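# Move cart through door into yellow bay, door shut

## Task

Push or pull the utility cart through the self-closing door into the other room and leave it in the yellow bay so that all four of its wheels sit inside the taped outline and none touches the tape. The case of copy paper must rest in the cart's top tray, wholly within the tray's edges. The door must be closed at the end. Either robot or both may be used, and no robot may fall over or be left leaning.

## Robot and tools

Robots: r1 and r2 are identical Hello Robot Stretch 4 units. Each has an omni-wheel base, a lift that rides up a mast, an arm that telescopes forward, a wrist (yaw, pitch, roll) and a two-finger gripper. Each is about 1.6 m tall, and its base edge lies within 0.23 m of the base origin. A loose object may occasionally get nudged by something outside your control.

Frames (metres): the base frame sits on the floor under the base centre, with x forward, y left and z up. hand_pose is a point between the open fingertips, given in this frame, and it is only approximate. The odometry frame is where the base frame was when the scene began. base_odometry counts wheel rotation only, so slip shows up as travel. Its heading is in rad, left positive, from -3.142 to 3.142. Each robot reports in its own frames, so only images, lidar_m and wrist_depth_mm show where the robots are relative to each other.

move: arguments r1, r2, cameras, blocking. blocking must be false; true or missing is refused. The call returns in about 0.5 s while motion continues. Each robot's object holds one or more of the following:
- base: a relative offset from where that base last reported itself (or from where it is, if a move was still running). translate_m is forward + (-2 to 2 m), strafe_m is left + (-2 to 2 m), rotate_rad is counter-clockwise + (-3.2 to 3.2 rad). translate_m and strafe_m may be combined into one straight diagonal; rotate_rad goes alone.
- joints: absolute targets by name. lift_m 0 to 1.2 m (±0.004); arm_m 0 to 0.55 m (±0.004); wrist_yaw_rad -1.134 to 4.276 (0 ahead, + left, 3.14 folded back, above 3.4 may hit the arm); wrist_pitch_rad -1.117 to 4.259 (0 level, 1.57 down); wrist_roll_rad -1.117 to 4.259 (0 fingers level, + clockwise seen from behind); gripper_m -0.038 to 0.141, the fingertip gap (reading off by up to 0.015; at -0.02 or less the tips press together). Wrist tolerances are ±0.02.
- pace: slow, default, fast or max. For the base these give 0.1/0.3/0.4/0.6 m/s and 1/2/3/4 rad/s. For the lift they give 0.15/0.3/0.4/0.5 m/s and for the arm 0.1/0.4/0.6/0.7 m/s. The wrist always moves at 1.82 rad/s. A raised lift (above 0.2) slows the base, down to 0.3 m/s and 1 rad/s at 1.2.
- speeds: a per-joint top speed, up to that joint's max. It does not apply to gripper_m.
- contact_limits: 0 (lightest) to 1, for arm_m, lift_m, translate_m, strafe_m or rotate_rad, placed next to its own command. The default is 0.5. A base limit persists until the next action that includes base. Even at 0, the arm needs a 15 to 40 N push to stop; for a gentle press, use 0 with a target 1 to 3 mm past contact. When lifting a load, keep lift_m's limit at 0.15 or more for 1 kg and at 0.3 or more for 2 kg.
- end_of_arm: "enable_torque", sent alone, revives wrist or gripper motors that switched off.

Motions in one action start together. A later move overrides only the targets it names. Left-out robots keep their last command, and finished motions may still push toward old targets. A joint target outside its range is clipped and played. Any other out-of-range value is refused, and an unknown key makes the call invalid. A refusal, or any stop you did not order, cancels the remaining move, wait and finished_scene calls in that reply. Each action lasts at most 15 s, and a move is cut off after 14 s (time_out). cameras takes a list from r1_head_camera, r1_head_left_camera, r1_head_right_camera, r1_wrist_camera and the same four for r2, or ["all"] or []. A move with no action returns the full state, all images and the scene number.

Results: each robot's state; a "pictures" line giving the image order (images may lag the state slightly); a "move" line such as "move: r1 done; r2 time_out"; and robots "as last shown", whose status reads "not commanded" and whose other lines are unchanged. Statuses: done (for the base, the wheels turned the full amount), moving, off_target (came to rest short and may still push), contact_stop (that motion went slack), time_out (the target is dropped), limit_stop_at_own_body, limit_stop_at_tilt (lean over 6 degrees; lift, arm and wheels go slack until it falls back under), and torque_fault (a motor went limp until enable_torque). on_its_own reports uncommanded behaviour; its "held at" value is a target, not a reading. turned_by_wheels differing from turned_by_imu by more than about 0.1 rad over one move means a collision or slip. base_tilt is in degrees, forward and right positive, with about ±3 degrees of fixed error. lidar_m has 12 sectors of 30 degrees: the 1st is straight ahead and they run counter-clockwise (4th left, 7th behind, 10th right). "-" means nothing seen or something closer than 0.25 m. It covers about 0.15 m up to robot height and misses glass and thin legs. wrist_depth_mm is a 7x7 grid of depths, 100 to 2000 mm, read from the top left. motor_effort is a percentage with its peak in brackets; for the wheels, + means turning right. servo_current is in mA.

wait: seconds 0 to 10. It returns early once any running move settles, and wait(0) shows the "earlier move" line. stop brakes every running motion and re-brakes slack wheels; check its "stop:" line and repeat it if a base still rolls. zoom_image: camera plus region [x0, y0, x1, y1] in pixels, at most 504 by 504, taken from the latest image of that camera. finished_scene: scene = the current scene number. It is final, and the goal must hold without the robots.

Gripping: command a width more than 0.015 below the object's width, or about 0.06 below to resist tugs. To hook behind a bar, use -0.02 or less. Open the fingers before twisting the base or wrist while they grip a thin rim.

Avoid: the gripper over the base with lift below about 0.2 (0.45 when pointing down); tilting the wrist up combined with roll or right yaw; robot-to-robot pushing or grabbing, since any press between them fails; turning, driving or stopping with over 1 kg held and arm_m above 0.2; hard pushes; drops; slamming the door; and anything falling. The two bases can differ by up to 3 cm per metre, so a shared load can strain or tip a robot.

Each tool is called after "Request:" by a JSON object that holds its "method" and its "body".

## Session

Request:
{"method": "move", "body": {"blocking": false}}

Scene clock: 0.00 s.
r1.base_odometry: x=+0.000 y=+0.000 heading=+0.000
r1.turned_by_wheels: +0.000
r1.turned_by_imu: +0.000
r1.base_tilt: forward=-1.6 right=+1.3
r1.lidar_m: 1.92 2.25 3.81 1.93 0.97 0.84 0.83 0.93 0.77 0.76 0.93 1.59
r1.base_status: not commanded
r1.joint_positions: lift_m=+0.127 arm_m=+0.000 wrist_yaw_rad=+3.089 wrist_pitch_rad=+0.002 wrist_roll_rad=+0.000 gripper_m=+0.056
r1.joint_status: not commanded
r1.measured_speeds: all 0
r1.motor_effort: lift_m=+20 arm_m=-4 wheel_0=+0 wheel_1=+1 wheel_2=+1
r1.servo_current: wrist_yaw_rad=39 wrist_pitch_rad=46 wrist_roll_rad=65 gripper_m=39
r1.hand_pose: x=-0.1125 y=+0.1024 z=+0.3046 quat_wxyz=(+0.026, -0.001, +0.000, +1.000) (m; r1's base frame)
r1.wrist_depth_mm: 137 138 - - - - - / 113 139 - - - - - / 117 140 224 - - - - / 137 161 - - - - - / - - - - - - - / - - 191 - 187 - - / 842 759 750 788 788 732 768
r2.base_odometry: x=+0.000 y=+0.000 heading=+0.000
r2.turned_by_wheels: +0.000
r2.turned_by_imu: +0.000
r2.base_tilt: forward=-0.6 right=+0.1
r2.lidar_m: 2.02 1.45 1.40 1.49 2.01 2.22 2.34 3.17 1.60 3.62 2.59 2.46
r2.base_status: not commanded
r2.joint_positions: lift_m=+0.295 arm_m=+0.000 wrist_yaw_rad=+3.133 wrist_pitch_rad=+0.002 wrist_roll_rad=+0.000 gripper_m=+0.056
r2.joint_status: not commanded
r2.measured_speeds: all 0
r2.motor_effort: lift_m=+18 arm_m=-4 wheel_0=+0 wheel_1=-1 wheel_2=+0
r2.servo_current: wrist_yaw_rad=46 wrist_pitch_rad=39 wrist_roll_rad=46 gripper_m=59
r2.hand_pose: x=-0.1167 y=+0.0898 z=+0.4727 quat_wxyz=(+0.004, -0.001, +0.000, +1.000) (m; r2's base frame)
r2.wrist_depth_mm: - 140 - - - - - / - 126 150 - - - - / - 130 185 - - - - / 144 143 272 - - - - / 229 - - - - - - / 226 1576 196 1576 190 1618 1464 / 226 1060 1138 - - 1025 1060
pictures: r1_head_camera, r1_head_left_camera, r1_head_right_camera, r1_wrist_camera, r2_head_camera, r2_head_left_camera, r2_head_right_camera, r2_wrist_camera
Images, in order (width x height): r1_head_camera 420x560, r1_head_left_camera 420x672, r1_head_right_camera 420x672, r1_wrist_camera 616x392, r2_head_camera 420x560, r2_head_left_camera 420x672, r2_head_right_camera 420x672, r2_wrist_camera 616x392.

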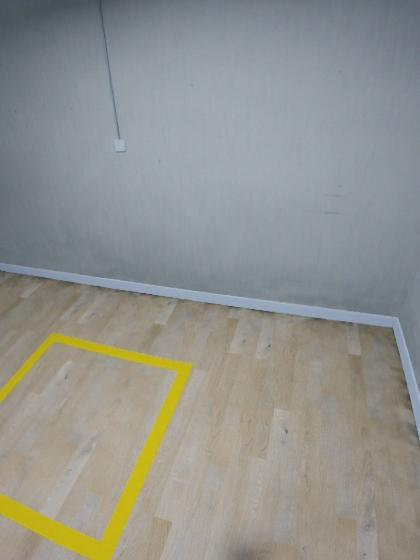

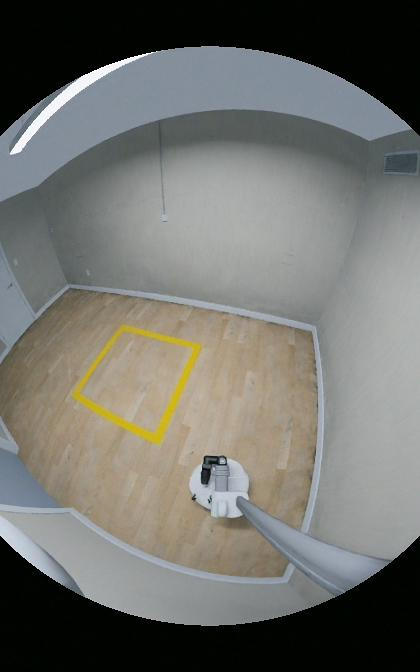

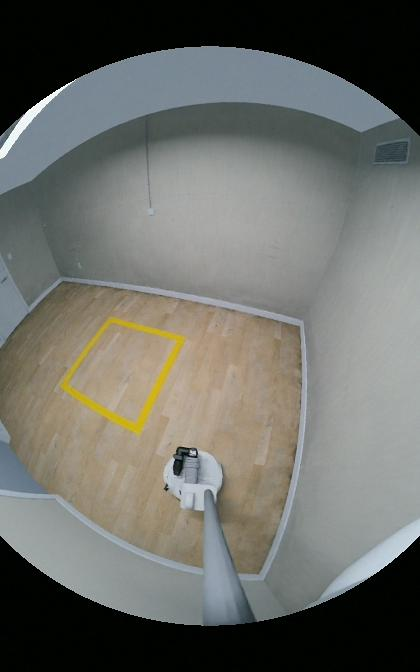

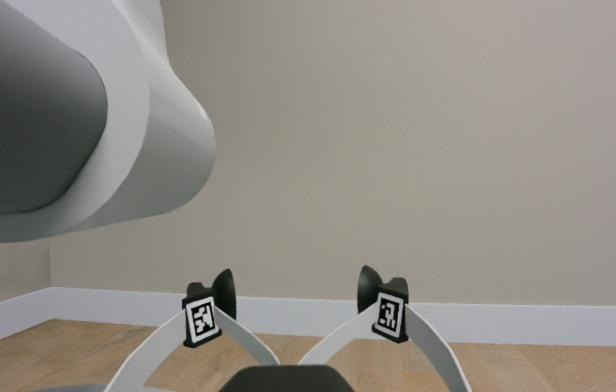

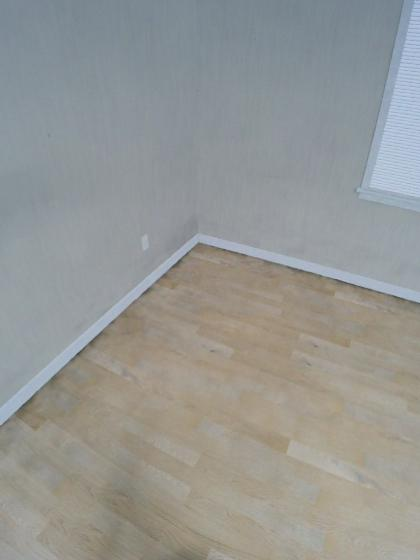

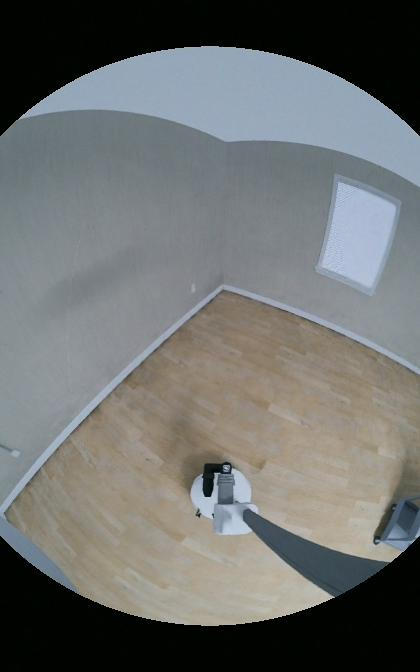

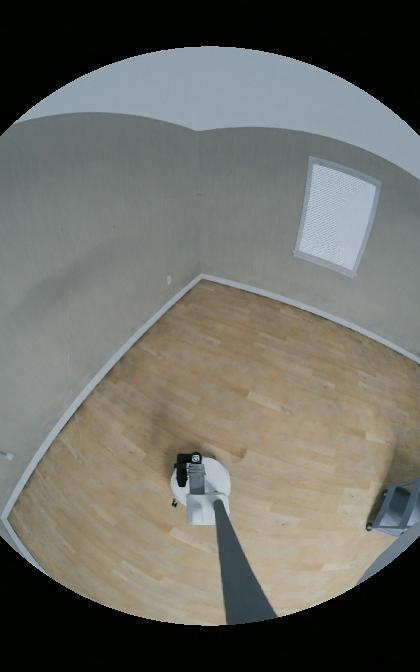

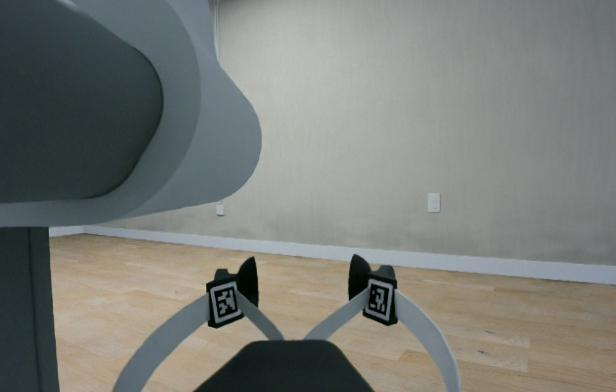

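Request:
{"method": "move", "body": {"blocking": false, "r1": {"base":{"rotate_rad":1.2}}, "r2": {"base":{"rotate_rad":-1.6}}}}

Request:
{"method": "wait", "body": {"seconds": 2.5, "cameras": []}}

Request:
{"method": "wait", "body": {"seconds": 1.5, "cameras": ["r1_head_camera","r1_head_left_camera","r2_head_camera","r2_head_left_camera","r2_head_right_camera"]}}

Scene clock: 4.33 s.
move: r1 moving; r2 moving
r1.base_odometry: x=+0.000 y=+0.000 heading=+0.252
r1.turned_by_wheels: +0.252
r1.turned_by_imu: +0.252
r1.base_tilt: forward=-1.6 right=+1.2
r1.lidar_m: 1.98 2.71 3.66 1.25 0.89 0.80 0.87 0.80 0.77 0.82 1.11 1.92
r1.base_status: rotate_rad moving
r1.joint_positions: lift_m=+0.127 arm_m=+0.000 wrist_yaw_rad=+3.089 wrist_pitch_rad=+0.002 wrist_roll_rad=+0.000 gripper_m=+0.056
r1.joint_status: not commanded
r1.measured_speeds: translate_m=-0.001 strafe_m=-0.001 rotate_rad=+0.980 lift_m=+0.000 arm_m=+0.000 wrist_yaw_rad=+0.000 wrist_pitch_rad=+0.000 wrist_roll_rad=+0.000
r1.motor_effort: lift_m=+20(20) arm_m=-4(4) wheel_0=-8(9) wheel_1=-6(9) wheel_2=-7(7)
r1.servo_current: wrist_yaw_rad=59(59) wrist_pitch_rad=39(46) wrist_roll_rad=46(59) gripper_m=39(39)
r1.hand_pose: x=-0.1125 y=+0.1024 z=+0.3046 quat_wxyz=(+0.026, -0.001, +0.000, +1.000) (m; r1's base frame)
r1.wrist_depth_mm: 136 138 - - - - - / 113 139 - - - - - / 114 139 226 - - - - / 137 162 - - - - - / - - - - - - - / - 1060 190 - 187 - - / 778 750 750 798 750 699 732
r2.base_odometry: x=+0.000 y=+0.000 heading=-0.252
r2.turned_by_wheels: -0.252
r2.turned_by_imu: -0.244
r2.base_tilt: forward=-0.7 right=+0.1
r2.lidar_m: 2.52 1.62 1.40 1.40 1.67 2.23 2.24 2.64 1.59 1.63 2.93 2.49
r2.base_status: rotate_rad moving
r2.joint_positions: lift_m=+0.295 arm_m=+0.000 wrist_yaw_rad=+3.133 wrist_pitch_rad=+0.002 wrist_roll_rad=+0.000 gripper_m=+0.056
r2.joint_status: not commanded
r2.measured_speeds: translate_m=+0.000 strafe_m=+0.000 rotate_rad=-0.974 lift_m=+0.000 arm_m=+0.000 wrist_yaw_rad=+0.000 wrist_pitch_rad=+0.000 wrist_roll_rad=+0.000
r2.motor_effort: lift_m=+18(18) arm_m=-4(4) wheel_0=+8(9) wheel_1=+8(10) wheel_2=+9(11)
r2.servo_current: wrist_yaw_rad=33(52) wrist_pitch_rad=39(46) wrist_roll_rad=52(52) gripper_m=39(59)
r2.hand_pose: x=-0.1167 y=+0.0898 z=+0.4727 quat_wxyz=(+0.004, -0.001, +0.000, +1.000) (m; r2's base frame)
r2.wrist_depth_mm: - 141 - - - - - / - 127 150 - - - - / - 130 184 - - - - / 144 143 272 - - - - / 229 - - - - - - / 227 1576 196 1576 190 1661 1464 / 226 1060 1138 - - 1060 1060
pictures: none

Scene clock: 5.67 s.
earlier move: r1 done; r2 moving
r1.base_odometry: x=+0.000 y=+0.000 heading=+1.200
r1.turned_by_wheels: +0.948
r1.turned_by_imu: +0.953
r1.base_tilt: forward=-1.6 right=+1.3
r1.lidar_m: 3.90 1.54 0.93 0.82 0.85 0.82 0.77 0.75 1.00 1.89 1.97 2.45
r1.base_status: done
r1.joint_positions: lift_m=+0.127 arm_m=+0.000 wrist_yaw_rad=+3.089 wrist_pitch_rad=+0.002 wrist_roll_rad=+0.000 gripper_m=+0.056
r1.joint_status: not commanded
r1.measured_speeds: all 0
r1.motor_effort: lift_m=+20(20) arm_m=-4(4) wheel_0=-2(10) wheel_1=-2(9) wheel_2=+0(8)
r1.servo_current: wrist_yaw_rad=65(65) wrist_pitch_rad=39(52) wrist_roll_rad=59(65) gripper_m=39(46)
r1.hand_pose: x=-0.1125 y=+0.1024 z=+0.3046 quat_wxyz=(+0.026, -0.001, +0.000, +1.000) (m; r1's base frame)
r1.wrist_depth_mm: 136 139 - - - - - / 113 139 - - - - - / 117 139 229 - - - - / 137 162 - - - - - / - - - - - - - / - - 191 - 188 - - / 788 163 750 798 778 778 778
r2.base_odometry: x=+0.000 y=+0.000 heading=-1.599
r2.turned_by_wheels: -1.347
r2.turned_by_imu: -1.311
r2.base_tilt: forward=-0.7 right=+0.1
r2.lidar_m: 3.66 2.58 2.48 2.06 1.50 1.40 1.47 1.99 2.23 2.34 3.14 1.60
r2.base_status: rotate_rad moving
r2.joint_positions: lift_m=+0.295 arm_m=+0.000 wrist_yaw_rad=+3.133 wrist_pitch_rad=+0.002 wrist_roll_rad=+0.000 gripper_m=+0.056
r2.joint_status: not commanded
r2.measured_speeds: all 0
r2.motor_effort: lift_m=+18(18) arm_m=-4(4) wheel_0=+2(11) wheel_1=+3(11) wheel_2=+5(11)
r2.servo_current: wrist_yaw_rad=46(59) wrist_pitch_rad=33(46) wrist_roll_rad=46(52) gripper_m=46(59)
r2.hand_pose: x=-0.1167 y=+0.0898 z=+0.4727 quat_wxyz=(+0.004, -0.001, +0.000, +1.000) (m; r2's base frame)
r2.wrist_depth_mm: - 140 - - - - - / - 126 141 - - - - / - 129 184 - - - - / 144 144 227 - - - - / 230 - - - - - - / 227 1576 195 1336 190 - - / 226 1042 1138 - - 1025 1060
wait: 1.33 of 2.5 s (r1 has come to rest)
pictures: none
No camera images: "cameras" was empty.

Scene clock: 5.93 s.
earlier move: r2 done
r1.base_odometry: x=+0.000 y=+0.000 heading=+1.200
r1.turned_by_wheels: +0.000
r1.turned_by_imu: +0.000
r1.base_tilt: forward=-1.6 right=+1.3
r1.lidar_m: 3.92 1.56 0.92 0.84 0.86 0.85 0.76 0.80 1.01 1.92 1.94 2.48
r1.base_status: done
r1.joint_positions: lift_m=+0.127 arm_m=+0.000 wrist_yaw_rad=+3.089 wrist_pitch_rad=+0.002 wrist_roll_rad=+0.000 gripper_m=+0.056
r1.joint_status: not commanded
r1.measured_speeds: all 0
r1.motor_effort: lift_m=+20(20) arm_m=-4(4) wheel_0=-1(10) wheel_1=-1(9) wheel_2=+0(8)
r1.servo_current: wrist_yaw_rad=65(65) wrist_pitch_rad=52(52) wrist_roll_rad=59(65) gripper_m=39(46)
r1.hand_pose: x=-0.1125 y=+0.1024 z=+0.3046 quat_wxyz=(+0.026, -0.001, +0.000, +1.000) (m; r1's base frame)
r1.wrist_depth_mm: 136 139 - - - - - / 113 139 - - - - - / 118 139 229 - - - - / 137 162 - - - - - / - - - - - - - / - - 190 - 187 - - / 788 163 750 788 798 788 768
r2.base_odometry: x=+0.000 y=+0.000 heading=-1.599
r2.turned_by_wheels: +0.000
r2.turned_by_imu: +0.000
r2.base_tilt: forward=-0.7 right=+0.0
r2.lidar_m: 3.69 2.62 2.47 2.04 1.47 1.41 1.46 1.99 2.24 2.30 3.11 1.60
r2.base_status: done
r2.joint_positions: lift_m=+0.295 arm_m=+0.000 wrist_yaw_rad=+3.133 wrist_pitch_rad=+0.002 wrist_roll_rad=+0.000 gripper_m=+0.056
r2.joint_status: not commanded
r2.measured_speeds: all 0
r2.motor_effort: lift_m=+18(18) arm_m=-4(4) wheel_0=+5(11) wheel_1=+3(11) wheel_2=+5(11)
r2.servo_current: wrist_yaw_rad=39(59) wrist_pitch_rad=39(46) wrist_roll_rad=39(52) gripper_m=46(59)
r2.hand_pose: x=-0.1167 y=+0.0898 z=+0.4727 quat_wxyz=(+0.004, -0.001, +0.000, +1.000) (m; r2's base frame)
r2.wrist_depth_mm: - 140 - - - - - / - 126 142 - - - - / - 130 185 - - - - / 144 144 226 - - - - / 229 - - - - - - / 227 1576 196 1308 190 - - / 226 1060 1160 - - 1042 1060
wait: 0.27 of 1.5 s (r2 has come to rest)
pictures: r1_head_camera, r1_head_left_camera, r2_head_camera, r2_head_left_camera, r2_head_right_camera
Images, in order (width x height): r1_head_camera 420x560, r1_head_left_camera 420x672, r2_head_camera 420x560, r2_head_left_camera 420x672, r2_head_right_camera 420x672.

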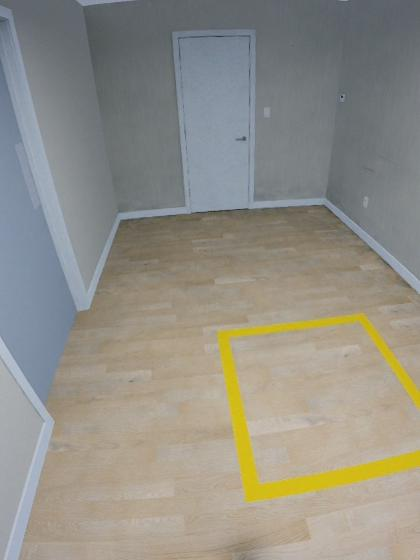

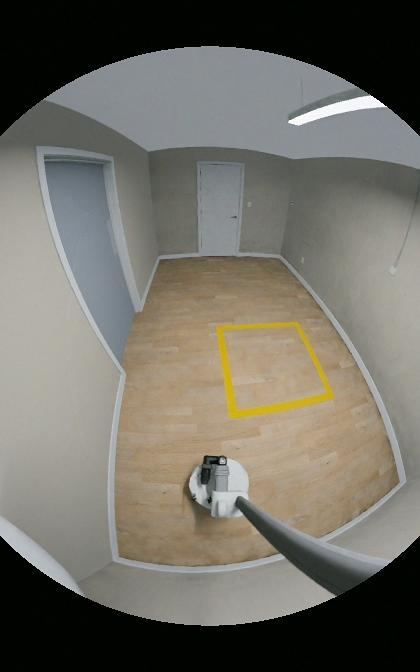

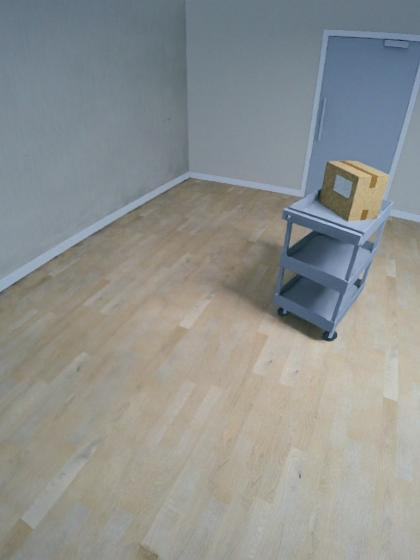

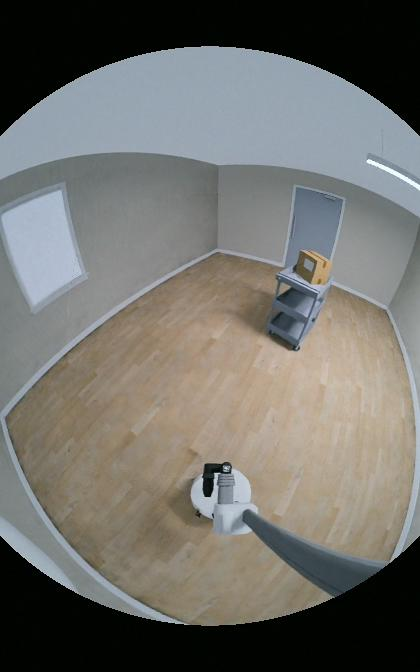

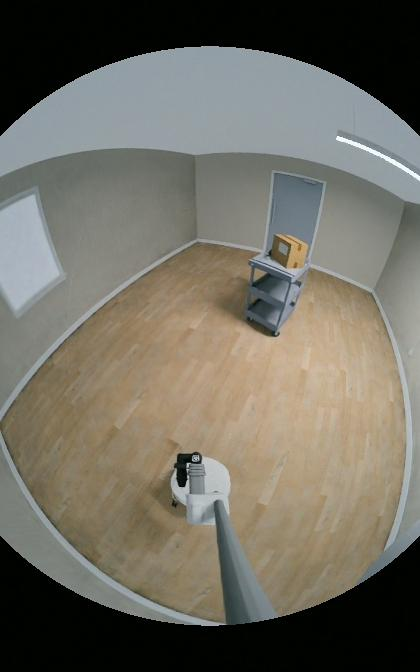

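Request:
{"method": "zoom_image", "body": {"camera": "r2_head_camera", "region": [240, 120, 420, 360]}}

Request:
{"method": "zoom_image", "body": {"camera": "r2_head_camera", "region": [270, 0, 420, 240]}}

Request:
{"method": "zoom_image", "body": {"camera": "r1_head_left_camera", "region": [20, 130, 180, 390]}}

Request:
{"method": "move", "body": {"blocking": false, "r1": {"base":{"translate_m":1.2},"joints":{"wrist_yaw_rad":0}}, "r2": {"base":{"rotate_rad":-0.22},"joints":{"lift_m":0.7}}}}

Request:
{"method": "wait", "body": {"seconds": 5, "cameras": ["r2_head_camera","r2_head_right_camera"]}}

Request:
{"method": "wait", "body": {"seconds": 6, "cameras": ["r1_head_camera","r1_head_left_camera","r2_head_camera"]}}

Scaled by 2.100 from the camera's 420x560 image, which has a finer 1200x1600 frame.

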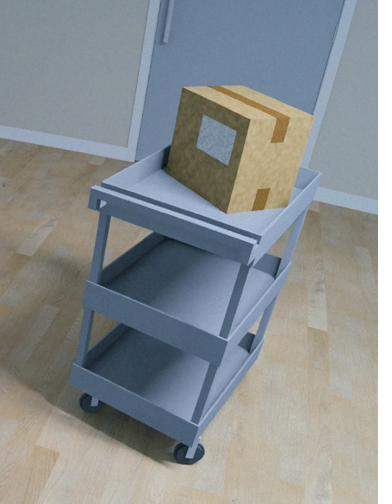

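Scaled by 2.100 from the camera's 420x560 image, which has a finer 1200x1600 frame.

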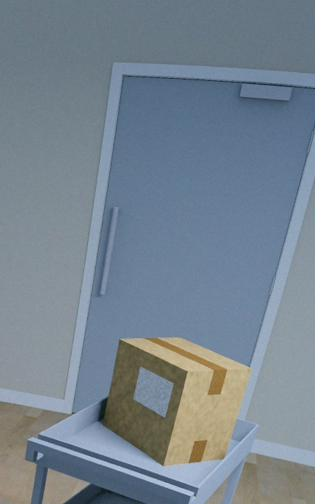

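Scaled by 1.938 from the camera's 420x672 image, which has a finer 600x960 frame.

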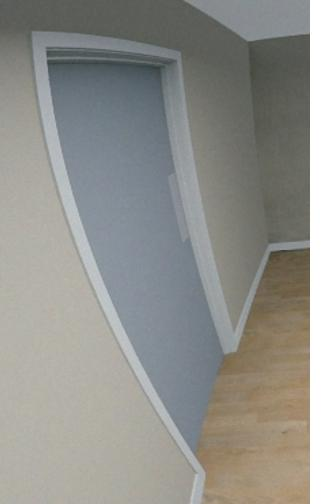

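Scene clock: 26.47 s.
move: r1 moving; r2 moving
r1.base_odometry: x=+0.011 y=+0.029 heading=+1.200
r1.turned_by_wheels: +0.000
r1.turned_by_imu: +0.000
r1.base_tilt: forward=-1.6 right=+1.2
r1.lidar_m: 3.87 1.55 0.92 0.83 0.86 0.89 0.80 0.81 1.06 1.92 1.95 2.45
r1.base_status: translate_m moving
r1.joint_positions: lift_m=+0.127 arm_m=+0.000 wrist_yaw_rad=+2.503 wrist_pitch_rad=+0.002 wrist_roll_rad=+0.000 gripper_m=+0.056
r1.joint_status: wrist_yaw_rad moving
r1.measured_speeds: translate_m=+0.122 strafe_m=+0.001 rotate_rad=+0.001 lift_m=+0.000 arm_m=+0.000 wrist_yaw_rad=-1.818 wrist_pitch_rad=+0.000 wrist_roll_rad=+0.000
r1.motor_effort: lift_m=+20(20) arm_m=-4(4) wheel_0=+4(8) wheel_1=+7(7) wheel_2=-9(10)
r1.servo_current: wrist_yaw_rad=91(124) wrist_pitch_rad=39(46) wrist_roll_rad=65(65) gripper_m=39(46)
r1.hand_pose: x=-0.0085 y=+0.2421 z=+0.3046 quat_wxyz=(+0.314, -0.001, +0.000, +0.949) (m; r1's base frame)
r1.wrist_depth_mm: - - - - - - - / - - - - - - - / - - - - - - - / - - - - - - - / - - - - - - - / - - 190 1078 188 - - / 788 741 750 809 798 131 -
r2.base_odometry: x=+0.000 y=+0.000 heading=-1.793
r2.turned_by_wheels: -0.194
r2.turned_by_imu: -0.188
r2.base_tilt: forward=-0.7 right=+0.1
r2.lidar_m: 1.65 2.84 2.49 2.52 1.56 1.40 1.42 1.73 2.19 2.25 2.67 1.60
r2.base_status: rotate_rad moving
r2.joint_positions: lift_m=+0.333 arm_m=+0.000 wrist_yaw_rad=+3.133 wrist_pitch_rad=+0.002 wrist_roll_rad=+0.000 gripper_m=+0.056
r2.joint_status: lift_m moving
r2.measured_speeds: translate_m=-0.001 strafe_m=-0.001 rotate_rad=-0.357 lift_m=+0.146 arm_m=+0.000 wrist_yaw_rad=+0.000 wrist_pitch_rad=+0.000 wrist_roll_rad=+0.000
r2.motor_effort: lift_m=+26(26) arm_m=-4(4) wheel_0=+3(10) wheel_1=+4(9) wheel_2=+4(11)
r2.servo_current: wrist_yaw_rad=46(52) wrist_pitch_rad=39(46) wrist_roll_rad=52(59) gripper_m=46(52)
r2.hand_pose: x=-0.1167 y=+0.0898 z=+0.5103 quat_wxyz=(+0.004, -0.001, +0.000, +1.000) (m; r2's base frame)
r2.wrist_depth_mm: - 141 - - - - - / - 126 141 - - - - / - 129 185 - - - - / 144 144 207 - - - - / 229 - - - - - - / 227 1618 192 171 190 - - / 227 1118 1229 - - 1098 1118
pictures: none

Scene clock: 28.60 s.
earlier move: r1 moving; r2 done
r1.base_odometry: x=+0.221 y=+0.569 heading=+1.200
r1.turned_by_wheels: +0.000
r1.turned_by_imu: +0.000
r1.base_tilt: forward=-1.6 right=+1.3
r1.lidar_m: 3.30 1.68 1.01 0.89 0.92 1.19 1.37 1.40 1.77 1.85 1.87 2.38
r1.base_status: translate_m moving
r1.joint_positions: lift_m=+0.127 arm_m=+0.000 wrist_yaw_rad=+0.003 wrist_pitch_rad=+0.002 wrist_roll_rad=+0.000 gripper_m=+0.056
r1.joint_status: all done
r1.measured_speeds: translate_m=+0.300 strafe_m=+0.000 rotate_rad=+0.007 lift_m=+0.000 arm_m=+0.000 wrist_yaw_rad=+0.000 wrist_pitch_rad=+0.000 wrist_roll_rad=+0.000
r1.motor_effort: lift_m=+20(20) arm_m=-4(4) wheel_0=+6(9) wheel_1=+3(7) wheel_2=-5(11)
r1.servo_current: wrist_yaw_rad=52(124) wrist_pitch_rad=39(52) wrist_roll_rad=59(65) gripper_m=46(52)
r1.hand_pose: x=+0.4596 y=-0.0866 z=+0.3046 quat_wxyz=(+1.000, +0.000, +0.001, +0.001) (m; r1's base frame)
r1.wrist_depth_mm: - - - - - - - / - - - - - - - / - - - - - - - / - - - - - - - / - - - - - - - / 1138 1182 191 1182 187 1281 1118 / 831 750 707 153 741 778 809
r2.base_odometry: x=+0.000 y=+0.000 heading=-1.818
r2.turned_by_wheels: -0.025
r2.turned_by_imu: -0.024
r2.base_tilt: forward=-0.7 right=+0.0
r2.lidar_m: 1.64 2.87 2.50 2.52 1.63 1.38 1.40 1.65 2.21 2.22 2.64 1.60
r2.base_status: done
r2.joint_positions: lift_m=+0.700 arm_m=+0.000 wrist_yaw_rad=+3.133 wrist_pitch_rad=+0.002 wrist_roll_rad=+0.000 gripper_m=+0.056
r2.joint_status: all done
r2.measured_speeds: all 0
r2.motor_effort: lift_m=+21(26) arm_m=-4(4) wheel_0=+4(10) wheel_1=+2(9) wheel_2=+4(11)
r2.servo_current: wrist_yaw_rad=46(65) wrist_pitch_rad=39(46) wrist_roll_rad=46(59) gripper_m=52(52)
r2.hand_pose: x=-0.1167 y=+0.0898 z=+0.8775 quat_wxyz=(+0.004, -0.001, +0.000, +1.000) (m; r2's base frame)
r2.wrist_depth_mm: - 140 - - - - - / - 126 141 - - - - / - 129 183 - - - - / 144 143 218 - - - - / 220 - - - - - - / 226 - 190 - 189 - - / 226 1808 - - - - -
wait: 2.13 of 5 s (r2 has come to rest)
pictures: r2_head_camera, r2_head_right_camera
Images, in order (width x height): r2_head_camera 420x560, r2_head_right_camera 420x672.

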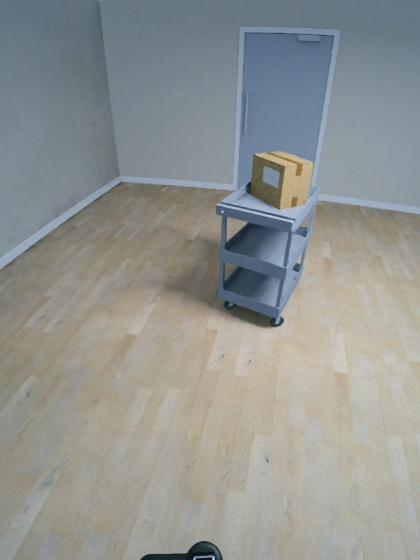

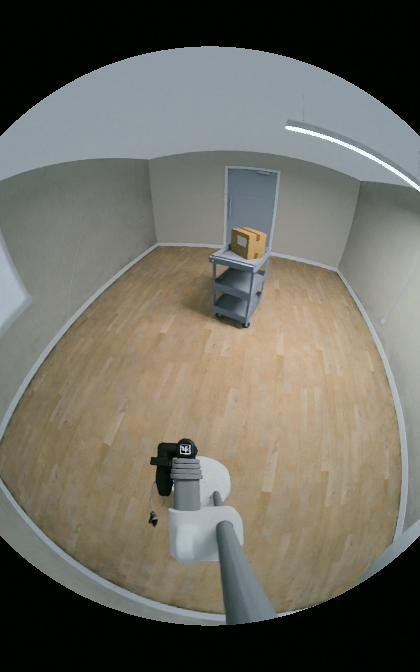

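Scene clock: 31.47 s.
earlier move: r1 done
r1.base_odometry: x=+0.435 y=+1.118 heading=+1.200
r1.turned_by_wheels: +0.000
r1.turned_by_imu: +0.000
r1.base_tilt: forward=-1.6 right=+1.3
r1.lidar_m: 2.73 1.65 1.18 0.99 1.00 1.26 1.96 2.00 1.95 1.78 1.78 2.26
r1.base_status: done
r1.joint_positions: lift_m=+0.127 arm_m=+0.000 wrist_yaw_rad=+0.003 wrist_pitch_rad=+0.002 wrist_roll_rad=+0.000 gripper_m=+0.056
r1.joint_status: all done
r1.measured_speeds: all 0
r1.motor_effort: lift_m=+20(20) arm_m=-4(4) wheel_0=+1(9) wheel_1=+2(7) wheel_2=+0(11)
r1.servo_current: wrist_yaw_rad=52(124) wrist_pitch_rad=39(52) wrist_roll_rad=46(65) gripper_m=39(52)
r1.hand_pose: x=+0.4596 y=-0.0866 z=+0.3046 quat_wxyz=(+1.000, +0.000, +0.001, +0.001) (m; r1's base frame)
r1.wrist_depth_mm: - - - - - - - / - - - - - - - / - - - - - - - / - - - - - - - / - - - - - - 1756 / 1160 1182 194 1182 187 1138 1118 / 820 741 750 788 778 778 809
r2.base_odometry: x=+0.000 y=+0.000 heading=-1.818
r2.turned_by_wheels: +0.000
r2.turned_by_imu: +0.000
r2.base_tilt: forward=-0.7 right=+0.0
r2.lidar_m: 1.66 2.89 2.47 2.53 1.63 1.39 1.42 1.66 2.23 2.22 2.66 1.60
r2.base_status: done
r2.joint_positions: lift_m=+0.700 arm_m=+0.000 wrist_yaw_rad=+3.133 wrist_pitch_rad=+0.002 wrist_roll_rad=+0.000 gripper_m=+0.056
r2.joint_status: all done
r2.measured_speeds: all 0
r2.motor_effort: lift_m=+21(26) arm_m=-4(4) wheel_0=+4(10) wheel_1=+2(9) wheel_2=+4(11)
r2.servo_current: wrist_yaw_rad=46(65) wrist_pitch_rad=39(46) wrist_roll_rad=46(59) gripper_m=46(52)
r2.hand_pose: x=-0.1167 y=+0.0898 z=+0.8775 quat_wxyz=(+0.004, -0.001, +0.000, +1.000) (m; r2's base frame)
r2.wrist_depth_mm: - 140 - - - - - / - 126 141 - - - - / - 129 184 - - - - / 144 143 217 - - - - / 219 - - - - - - / 227 - 190 - 188 - - / 226 1756 - - - - -
wait: 2.87 of 6 s (r1 has come to rest)
pictures: r1_head_camera, r1_head_left_camera, r2_head_camera
Images, in order (width x height): r1_head_camera 420x560, r1_head_left_camera 420x672, r2_head_camera 420x560.

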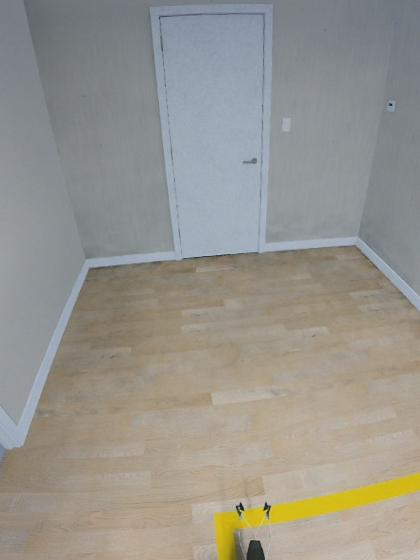

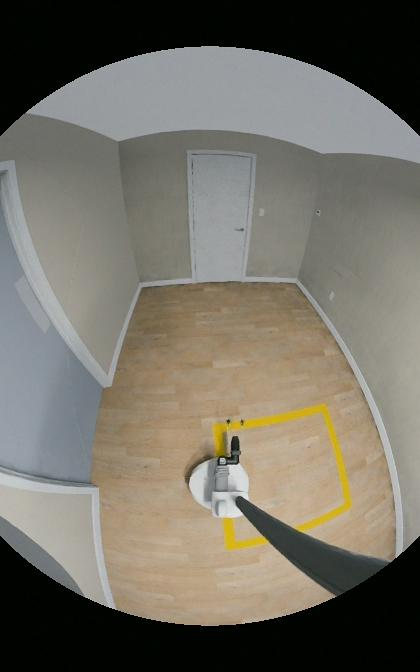

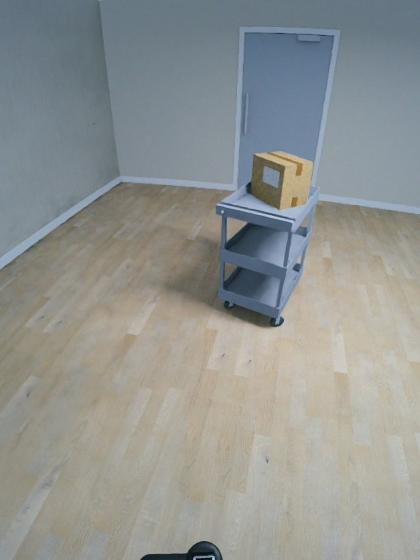

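Request:
{"method": "move", "body": {"blocking": false, "r1": {"base":{"rotate_rad":1.57},"joints":{"lift_m":0.8}}, "r2": {"base":{"translate_m":0.6},"joints":{"lift_m":0.75,"gripper_m":0.1}}}}

Request:
{"method": "wait", "body": {"seconds": 4, "cameras": []}}

Request:
{"method": "wait", "body": {"seconds": 2, "cameras": ["r1_head_camera","r1_head_left_camera","r2_head_camera","r2_head_right_camera"]}}

Request:
{"method": "zoom_image", "body": {"camera": "r2_head_camera", "region": [150, 80, 400, 480]}}

Scene clock: 47.20 s.
move: r1 moving; r2 moving
r1.base_odometry: x=+0.435 y=+1.118 heading=+1.452
r1.turned_by_wheels: +0.252
r1.turned_by_imu: +0.252
r1.base_tilt: forward=-1.6 right=+1.3
r1.lidar_m: 2.71 1.35 1.10 0.98 1.10 1.67 1.94 2.15 1.82 1.78 1.91 2.76
r1.base_status: rotate_rad moving
r1.joint_positions: lift_m=+0.164 arm_m=+0.000 wrist_yaw_rad=+0.003 wrist_pitch_rad=+0.002 wrist_roll_rad=+0.000 gripper_m=+0.056
r1.joint_status: lift_m moving
r1.measured_speeds: translate_m=-0.001 strafe_m=-0.001 rotate_rad=+0.974 lift_m=+0.146 arm_m=+0.000 wrist_yaw_rad=+0.000 wrist_pitch_rad=+0.000 wrist_roll_rad=+0.000
r1.motor_effort: lift_m=+26(27) arm_m=-4(4) wheel_0=-7(9) wheel_1=-7(8) wheel_2=-6(7)
r1.servo_current: wrist_yaw_rad=52(72) wrist_pitch_rad=39(52) wrist_roll_rad=33(59) gripper_m=46(52)
r1.hand_pose: x=+0.4595 y=-0.0867 z=+0.3421 quat_wxyz=(+1.000, +0.000, +0.001, +0.001) (m; r1's base frame)
r1.wrist_depth_mm: - - - - - - - / - - - - - - - / - - - - - - - / - - - - - - - / - - - - - - - / 1160 1255 192 1281 187 1255 1229 / 904 820 809 866 854 831 878
r2.base_odometry: x=-0.007 y=-0.030 heading=-1.818
r2.turned_by_wheels: +0.000
r2.turned_by_imu: +0.001
r2.base_tilt: forward=-0.6 right=+0.1
r2.lidar_m: 1.61 2.89 2.47 2.53 1.68 1.43 1.46 1.71 2.23 2.25 2.66 1.57
r2.base_status: translate_m moving
r2.joint_positions: lift_m=+0.735 arm_m=+0.000 wrist_yaw_rad=+3.133 wrist_pitch_rad=+0.002 wrist_roll_rad=+0.000 gripper_m=+0.075
r2.joint_status: lift_m moving; gripper_m moving
r2.measured_speeds: translate_m=+0.122 strafe_m=+0.000 rotate_rad=-0.001 lift_m=+0.099 arm_m=+0.000 wrist_yaw_rad=+0.000 wrist_pitch_rad=+0.000 wrist_roll_rad=+0.000
r2.motor_effort: lift_m=+21(24) arm_m=-4(4) wheel_0=+5(10) wheel_1=+6(9) wheel_2=-12(13)
r2.servo_current: wrist_yaw_rad=39(59) wrist_pitch_rad=39(46) wrist_roll_rad=46(59) gripper_m=85(91)
r2.hand_pose: x=-0.1167 y=+0.0898 z=+0.9127 quat_wxyz=(+0.004, -0.001, +0.000, +1.000) (m; r2's base frame)
r2.wrist_depth_mm: - 140 - - - - - / - 125 148 - - - - / - 129 190 - - - - / 144 143 213 - - - - / 228 - - - - - - / 225 - 189 - 187 - - / 224 1808 - - - - -
pictures: none

Scene clock: 50.20 s.
earlier move: r1 moving; r2 done
r1.base_odometry: x=+0.435 y=+1.118 heading=+2.770
r1.turned_by_wheels: +1.318
r1.turned_by_imu: +1.325
r1.base_tilt: forward=-1.6 right=+1.3
r1.lidar_m: 0.99 1.01 1.27 1.97 1.99 1.94 1.77 1.80 2.28 2.74 1.69 1.19
r1.base_status: done
r1.joint_positions: lift_m=+0.799 arm_m=+0.000 wrist_yaw_rad=+0.003 wrist_pitch_rad=+0.002 wrist_roll_rad=+0.000 gripper_m=+0.056
r1.joint_status: lift_m moving
r1.measured_speeds: all 0
r1.motor_effort: lift_m=+26(29) arm_m=-4(4) wheel_0=-2(9) wheel_1=-1(10) wheel_2=-1(8)
r1.servo_current: wrist_yaw_rad=46(72) wrist_pitch_rad=39(52) wrist_roll_rad=59(65) gripper_m=39(52)
r1.hand_pose: x=+0.4595 y=-0.0867 z=+0.9771 quat_wxyz=(+1.000, +0.000, +0.001, +0.001) (m; r1's base frame)
r1.wrist_depth_mm: - 798 - - - - 917 / - 809 - - - - 946 / - 809 - - - - 946 / - 759 - - - - 946 / - 759 - - - - 946 / - 759 190 - 187 - 931 / - 164 - 137 - - 960
r2.base_odometry: x=-0.147 y=-0.582 heading=-1.818
r2.turned_by_wheels: +0.000
r2.turned_by_imu: +0.001
r2.base_tilt: forward=-0.7 right=+0.1
r2.lidar_m: 1.09 2.70 2.30 2.31 2.29 1.97 1.97 2.36 2.40 2.42 2.84 1.06
r2.base_status: done
r2.joint_positions: lift_m=+0.750 arm_m=+0.000 wrist_yaw_rad=+3.133 wrist_pitch_rad=+0.002 wrist_roll_rad=+0.000 gripper_m=+0.100
r2.joint_status: all done
r2.measured_speeds: all 0
r2.motor_effort: lift_m=+21(24) arm_m=-4(4) wheel_0=+3(10) wheel_1=+2(9) wheel_2=-2(14)
r2.servo_current: wrist_yaw_rad=39(59) wrist_pitch_rad=39(46) wrist_roll_rad=46(65) gripper_m=59(91)
r2.hand_pose: x=-0.1167 y=+0.0898 z=+0.9275 quat_wxyz=(+0.004, -0.001, +0.000, +1.000) (m; r2's base frame)
r2.wrist_depth_mm: - 141 - - - - - / - 126 151 - - - - / - 129 185 - - - - / 144 143 265 - - - - / 231 - - - - - - / 227 - 195 - 195 - - / 226 - - - - - -
wait: 3.00 of 4 s (r2 has come to rest)
pictures: none
No camera images: "cameras" was empty.

Scene clock: 50.23 s.
earlier move: r1 done
r1.base_odometry: x=+0.435 y=+1.118 heading=+2.770
r1.turned_by_wheels: +0.000
r1.turned_by_imu: +0.000
r1.base_tilt: forward=-1.6 right=+1.3
r1.lidar_m: 0.98 1.01 1.28 1.96 1.98 1.95 1.79 1.82 2.29 2.72 1.68 1.18
r1.base_status: done
r1.joint_positions: lift_m=+0.799 arm_m=+0.000 wrist_yaw_rad=+0.003 wrist_pitch_rad=+0.002 wrist_roll_rad=+0.000 gripper_m=+0.056
r1.joint_status: all done
r1.measured_speeds: all 0
r1.motor_effort: lift_m=+25(29) arm_m=-4(4) wheel_0=-2(9) wheel_1=-1(10) wheel_2=-1(8)
r1.servo_current: wrist_yaw_rad=39(72) wrist_pitch_rad=46(52) wrist_roll_rad=59(65) gripper_m=39(52)
r1.hand_pose: x=+0.4595 y=-0.0867 z=+0.9771 quat_wxyz=(+1.000, +0.000, +0.001, +0.001) (m; r1's base frame)
r1.wrist_depth_mm: - 798 - - - - 931 / - 798 - - - - 946 / - 809 - - - - 976 / - 750 - - - - 960 / - 741 - - - - 931 / - 759 190 - 187 - 946 / - 164 - 136 - - 946
r2.base_odometry: x=-0.147 y=-0.582 heading=-1.818
r2.turned_by_wheels: +0.000
r2.turned_by_imu: +0.000
r2.base_tilt: forward=-0.7 right=+0.1
r2.lidar_m: 1.12 2.67 2.31 2.32 2.27 1.96 2.00 2.36 2.40 2.39 2.87 1.06
r2.base_status: done
r2.joint_positions: lift_m=+0.750 arm_m=+0.000 wrist_yaw_rad=+3.133 wrist_pitch_rad=+0.002 wrist_roll_rad=+0.000 gripper_m=+0.100
r2.joint_status: all done
r2.measured_speeds: all 0
r2.motor_effort: lift_m=+21(24) arm_m=-4(4) wheel_0=+3(10) wheel_1=+2(9) wheel_2=-2(14)
r2.servo_current: wrist_yaw_rad=39(59) wrist_pitch_rad=39(46) wrist_roll_rad=52(65) gripper_m=52(91)
r2.hand_pose: x=-0.1167 y=+0.0898 z=+0.9275 quat_wxyz=(+0.004, -0.001, +0.000, +1.000) (m; r2's base frame)
r2.wrist_depth_mm: - 141 - - - - - / - 126 151 - - - - / - 129 185 - - - - / 144 144 264 - - - - / 229 - - - - - - / 227 - 195 - 195 - - / 226 - - - - - -
wait: 0.03 of 2 s (r1 has come to rest)
pictures: r1_head_camera, r1_head_left_camera, r2_head_camera, r2_head_right_camera
Images, in order (width x height): r1_head_camera 420x560, r1_head_left_camera 420x672, r2_head_camera 420x560, r2_head_right_camera 420x672.

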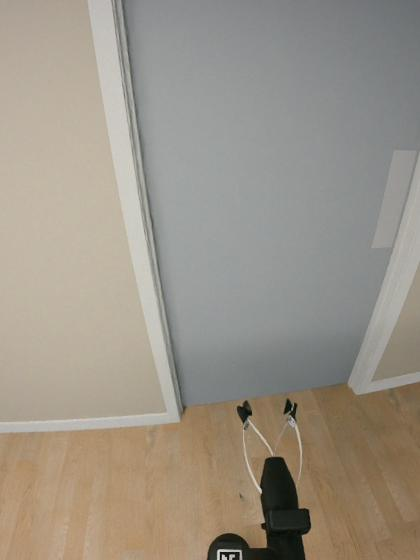

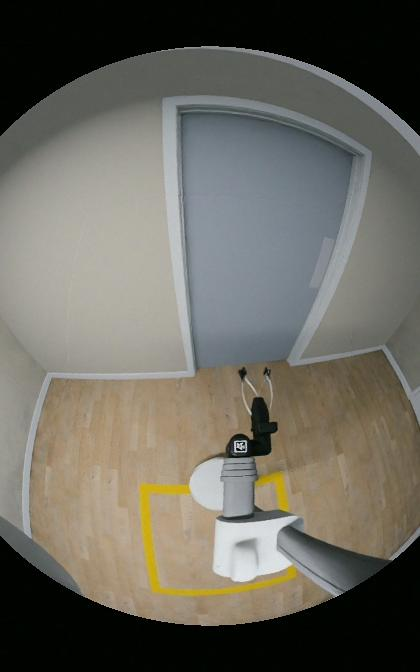

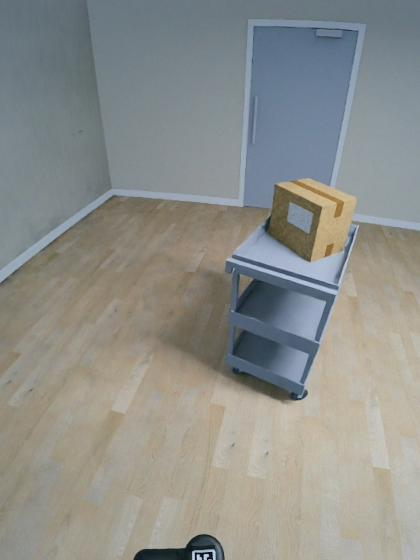

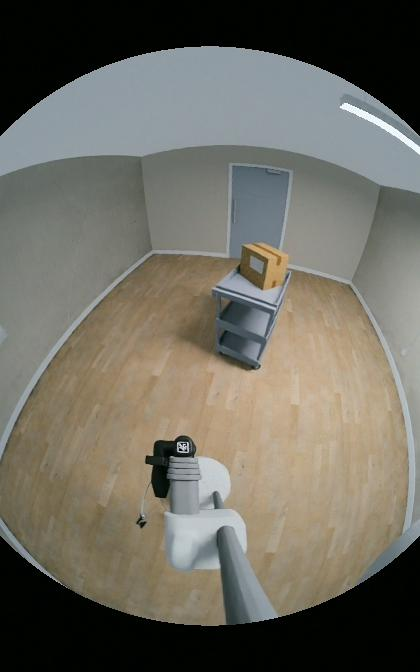

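Scaled by 1.260 from the camera's 420x560 image, which has a finer 1200x1600 frame.

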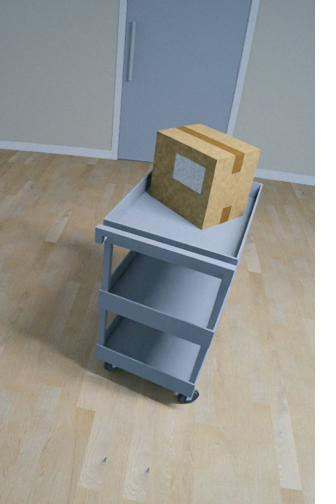

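Request:
{"method": "move", "body": {"blocking": false, "r1": {"base":{"translate_m":0.2,"strafe_m":-0.37},"joints":{"arm_m":0.1,"gripper_m":-0.01}}, "r2": {"base":{"translate_m":0.15,"strafe_m":-0.2},"joints":{"wrist_yaw_rad":0}}}}

Request:
{"method": "wait", "body": {"seconds": 2.5, "cameras": []}}

Request:
{"method": "wait", "body": {"seconds": 2, "cameras": ["r1_head_camera","r1_head_left_camera","r2_head_camera","r2_head_right_camera","r2_wrist_camera"]}}

Scene clock: 81.07 s.
move: r1 moving; r2 moving
r1.base_odometry: x=+0.431 y=+1.149 heading=+2.770
r1.turned_by_wheels: +0.000
r1.turned_by_imu: +0.000
r1.base_tilt: forward=-1.6 right=+1.3
r1.lidar_m: 1.04 0.99 1.26 1.99 2.01 1.96 1.78 1.81 2.32 2.71 1.66 1.17
r1.base_status: translate_m moving; strafe_m moving
r1.joint_positions: lift_m=+0.799 arm_m=+0.051 wrist_yaw_rad=+0.003 wrist_pitch_rad=+0.002 wrist_roll_rad=+0.000 gripper_m=+0.037
r1.joint_status: arm_m moving; gripper_m moving
r1.measured_speeds: translate_m=+0.057 strafe_m=-0.107 rotate_rad=+0.001 lift_m=+0.000 arm_m=+0.195 wrist_yaw_rad=+0.000 wrist_pitch_rad=+0.000 wrist_roll_rad=+0.000
r1.motor_effort: lift_m=+25(25) arm_m=+4(7) wheel_0=+11(11) wheel_1=-6(7) wheel_2=-5(6)
r1.servo_current: wrist_yaw_rad=52(52) wrist_pitch_rad=39(52) wrist_roll_rad=52(65) gripper_m=111(111)
r1.hand_pose: x=+0.5101 y=-0.0867 z=+0.9771 quat_wxyz=(+1.000, +0.000, +0.001, +0.001) (m; r1's base frame)
r1.wrist_depth_mm: - 759 - - - - 891 / 691 759 - - - 904 904 / 691 778 - - - 917 904 / 691 778 - - - 904 917 / 699 768 - - - - 917 / 683 768 190 - 186 - 878 / - 156 - 138 - - 891
r2.base_odometry: x=-0.176 y=-0.594 heading=-1.818
r2.turned_by_wheels: -0.001
r2.turned_by_imu: +0.000
r2.base_tilt: forward=-0.7 right=+0.1
r2.lidar_m: 1.06 2.71 2.33 2.34 2.31 2.00 2.03 2.38 2.38 2.35 2.80 1.02
r2.base_status: translate_m moving; strafe_m moving
r2.joint_positions: lift_m=+0.750 arm_m=+0.000 wrist_yaw_rad=+2.570 wrist_pitch_rad=+0.002 wrist_roll_rad=+0.000 gripper_m=+0.100
r2.joint_status: wrist_yaw_rad moving
r2.measured_speeds: translate_m=+0.075 strafe_m=-0.096 rotate_rad=-0.001 lift_m=+0.000 arm_m=+0.000 wrist_yaw_rad=-1.742 wrist_pitch_rad=+0.000 wrist_roll_rad=+0.000
r2.motor_effort: lift_m=+21(21) arm_m=-4(4) wheel_0=+11(13) wheel_1=-8(9) wheel_2=-9(11)
r2.servo_current: wrist_yaw_rad=91(130) wrist_pitch_rad=39(39) wrist_roll_rad=52(52) gripper_m=52(52)
r2.hand_pose: x=-0.0243 y=+0.2296 z=+0.9275 quat_wxyz=(+0.282, -0.001, +0.000, +0.959) (m; r2's base frame)
r2.wrist_depth_mm: - - - - - - - / - - - - - - - / - - - - - - - / - - - - - - - / - - - - - - - / - - 193 - 195 - - / - 1921 - - - 1983 1983
pictures: none

Scene clock: 82.97 s.
earlier move: r1 moving; r2 done
r1.base_odometry: x=+0.384 y=+1.531 heading=+2.769
r1.turned_by_wheels: +0.000
r1.turned_by_imu: -0.002
r1.base_tilt: forward=-1.6 right=+1.3
r1.lidar_m: 0.92 0.93 1.05 2.24 2.37 2.12 1.91 1.97 2.45 2.33 1.43 0.99
r1.base_status: translate_m moving; strafe_m moving
r1.joint_positions: lift_m=+0.800 arm_m=+0.100 wrist_yaw_rad=+0.003 wrist_pitch_rad=+0.002 wrist_roll_rad=+0.000 gripper_m=-0.009
r1.joint_status: all done
r1.measured_speeds: translate_m=+0.027 strafe_m=-0.048 rotate_rad=-0.002 lift_m=+0.000 arm_m=+0.000 wrist_yaw_rad=+0.000 wrist_pitch_rad=+0.000 wrist_roll_rad=+0.000
r1.motor_effort: lift_m=+24(25) arm_m=+5(8) wheel_0=+0(13) wheel_1=-2(9) wheel_2=-1(6)
r1.servo_current: wrist_yaw_rad=39(78) wrist_pitch_rad=46(52) wrist_roll_rad=46(65) gripper_m=52(111)
r1.hand_pose: x=+0.5594 y=-0.0867 z=+0.9771 quat_wxyz=(+1.000, +0.000, +0.001, +0.001) (m; r1's base frame)
r1.wrist_depth_mm: - - - - 668 654 - / - - - - 654 661 - / - - - - 668 661 - / - - - - 668 676 - / - - - - - 654 - / - - 183 195 - 654 - / - - 163 135 142 597 -
r2.base_odometry: x=-0.377 y=-0.678 heading=-1.818
r2.turned_by_wheels: +0.000
r2.turned_by_imu: +0.001
r2.base_tilt: forward=-0.7 right=+0.1
r2.lidar_m: 0.88 2.85 2.48 2.47 2.53 2.18 2.17 2.60 2.23 2.27 2.65 0.82
r2.base_status: done
r2.joint_positions: lift_m=+0.750 arm_m=+0.000 wrist_yaw_rad=+0.003 wrist_pitch_rad=+0.002 wrist_roll_rad=+0.000 gripper_m=+0.100
r2.joint_status: all done
r2.measured_speeds: all 0
r2.motor_effort: lift_m=+21(21) arm_m=-4(4) wheel_0=+2(14) wheel_1=-2(9) wheel_2=-6(11)
r2.servo_current: wrist_yaw_rad=39(137) wrist_pitch_rad=39(52) wrist_roll_rad=46(65) gripper_m=52(52)
r2.hand_pose: x=+0.4596 y=-0.0866 z=+0.9275 quat_wxyz=(+1.000, +0.000, +0.001, +0.001) (m; r2's base frame)
r2.wrist_depth_mm: - - - - - - - / - - - - - - - / - - - - - - - / - - - - 960 917 - / - - - 778 866 917 - / - - 195 - 187 1060 - / - 1863 - - - - 1921
wait: 1.90 of 2.5 s (r2 has come to rest)
pictures: none
No camera images: "cameras" was empty.

Scene clock: 83.47 s.
earlier move: r1 done
r1.base_odometry: x=+0.383 y=+1.536 heading=+2.770
r1.turned_by_wheels: +0.000
r1.turned_by_imu: +0.000
r1.base_tilt: forward=-1.5 right=+1.3
r1.lidar_m: 0.92 0.94 1.10 2.26 2.38 2.11 1.92 1.97 2.44 2.36 1.44 0.99
r1.base_status: done
r1.joint_positions: lift_m=+0.800 arm_m=+0.100 wrist_yaw_rad=+0.003 wrist_pitch_rad=+0.002 wrist_roll_rad=+0.000 gripper_m=-0.009
r1.joint_status: all done
r1.measured_speeds: all 0
r1.motor_effort: lift_m=+24(25) arm_m=+5(8) wheel_0=+2(13) wheel_1=-2(9) wheel_2=-1(6)
r1.servo_current: wrist_yaw_rad=52(78) wrist_pitch_rad=39(52) wrist_roll_rad=33(65) gripper_m=46(111)
r1.hand_pose: x=+0.5594 y=-0.0867 z=+0.9771 quat_wxyz=(+1.000, +0.000, +0.001, +0.001) (m; r1's base frame)
r1.wrist_depth_mm: - - - - 661 654 - / - - - - 668 654 - / - - - - 668 661 - / - - - - 661 661 - / - - - - - 647 - / - - 184 194 - 647 - / - - 163 134 141 591 -
r2.base_odometry: x=-0.377 y=-0.678 heading=-1.818
r2.turned_by_wheels: +0.000
r2.turned_by_imu: +0.000
r2.base_tilt: forward=-0.6 right=+0.1
r2.lidar_m: 0.86 2.86 2.48 2.47 2.52 2.19 2.19 2.58 2.23 2.25 2.65 0.83
r2.base_status: done
r2.joint_positions: lift_m=+0.750 arm_m=+0.000 wrist_yaw_rad=+0.003 wrist_pitch_rad=+0.002 wrist_roll_rad=+0.000 gripper_m=+0.100
r2.joint_status: all done
r2.measured_speeds: all 0
r2.motor_effort: lift_m=+21(21) arm_m=-4(4) wheel_0=+2(14) wheel_1=-2(9) wheel_2=-6(11)
r2.servo_current: wrist_yaw_rad=46(137) wrist_pitch_rad=39(52) wrist_roll_rad=46(65) gripper_m=52(52)
r2.hand_pose: x=+0.4596 y=-0.0866 z=+0.9275 quat_wxyz=(+1.000, +0.000, +0.001, +0.001) (m; r2's base frame)
r2.wrist_depth_mm: - - - - - - - / - - - - - - - / - - - - - - - / - - - - 960 931 - / - - - 778 866 917 - / - - 196 - 186 1060 - / - 1921 - - - - 1983
wait: 0.50 of 2 s (r1 has come to rest)
pictures: r1_head_camera, r1_head_left_camera, r2_head_camera, r2_head_right_camera, r2_wrist_camera
Images, in order (width x height): r1_head_camera 420x560, r1_head_left_camera 420x672, r2_head_camera 420x560, r2_head_right_camera 420x672, r2_wrist_camera 616x392.

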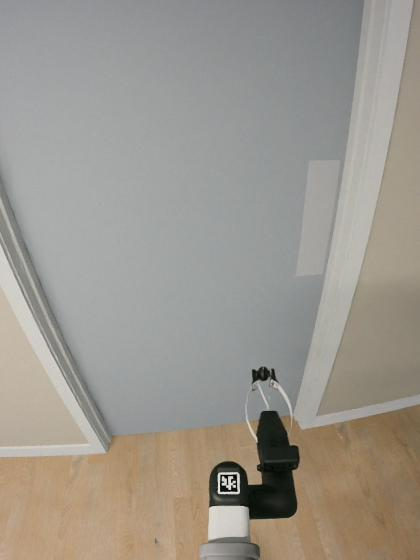

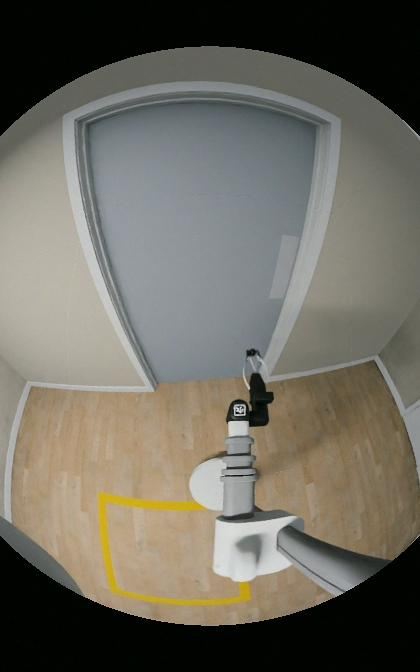

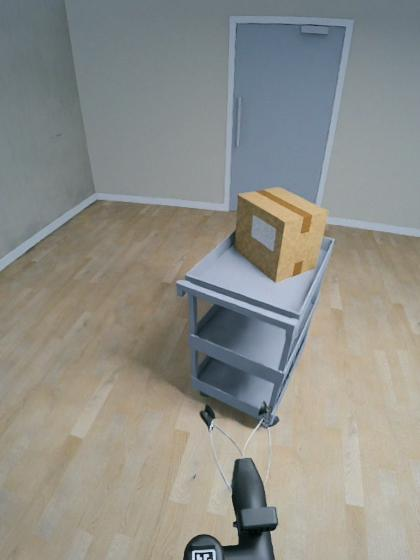

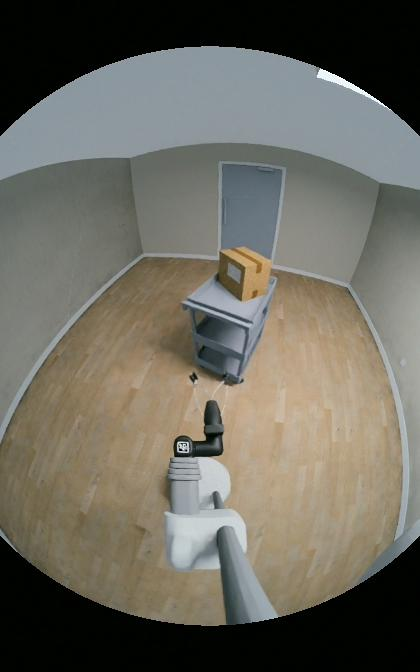

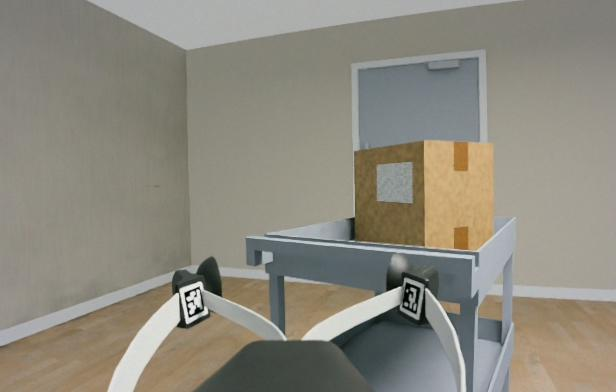

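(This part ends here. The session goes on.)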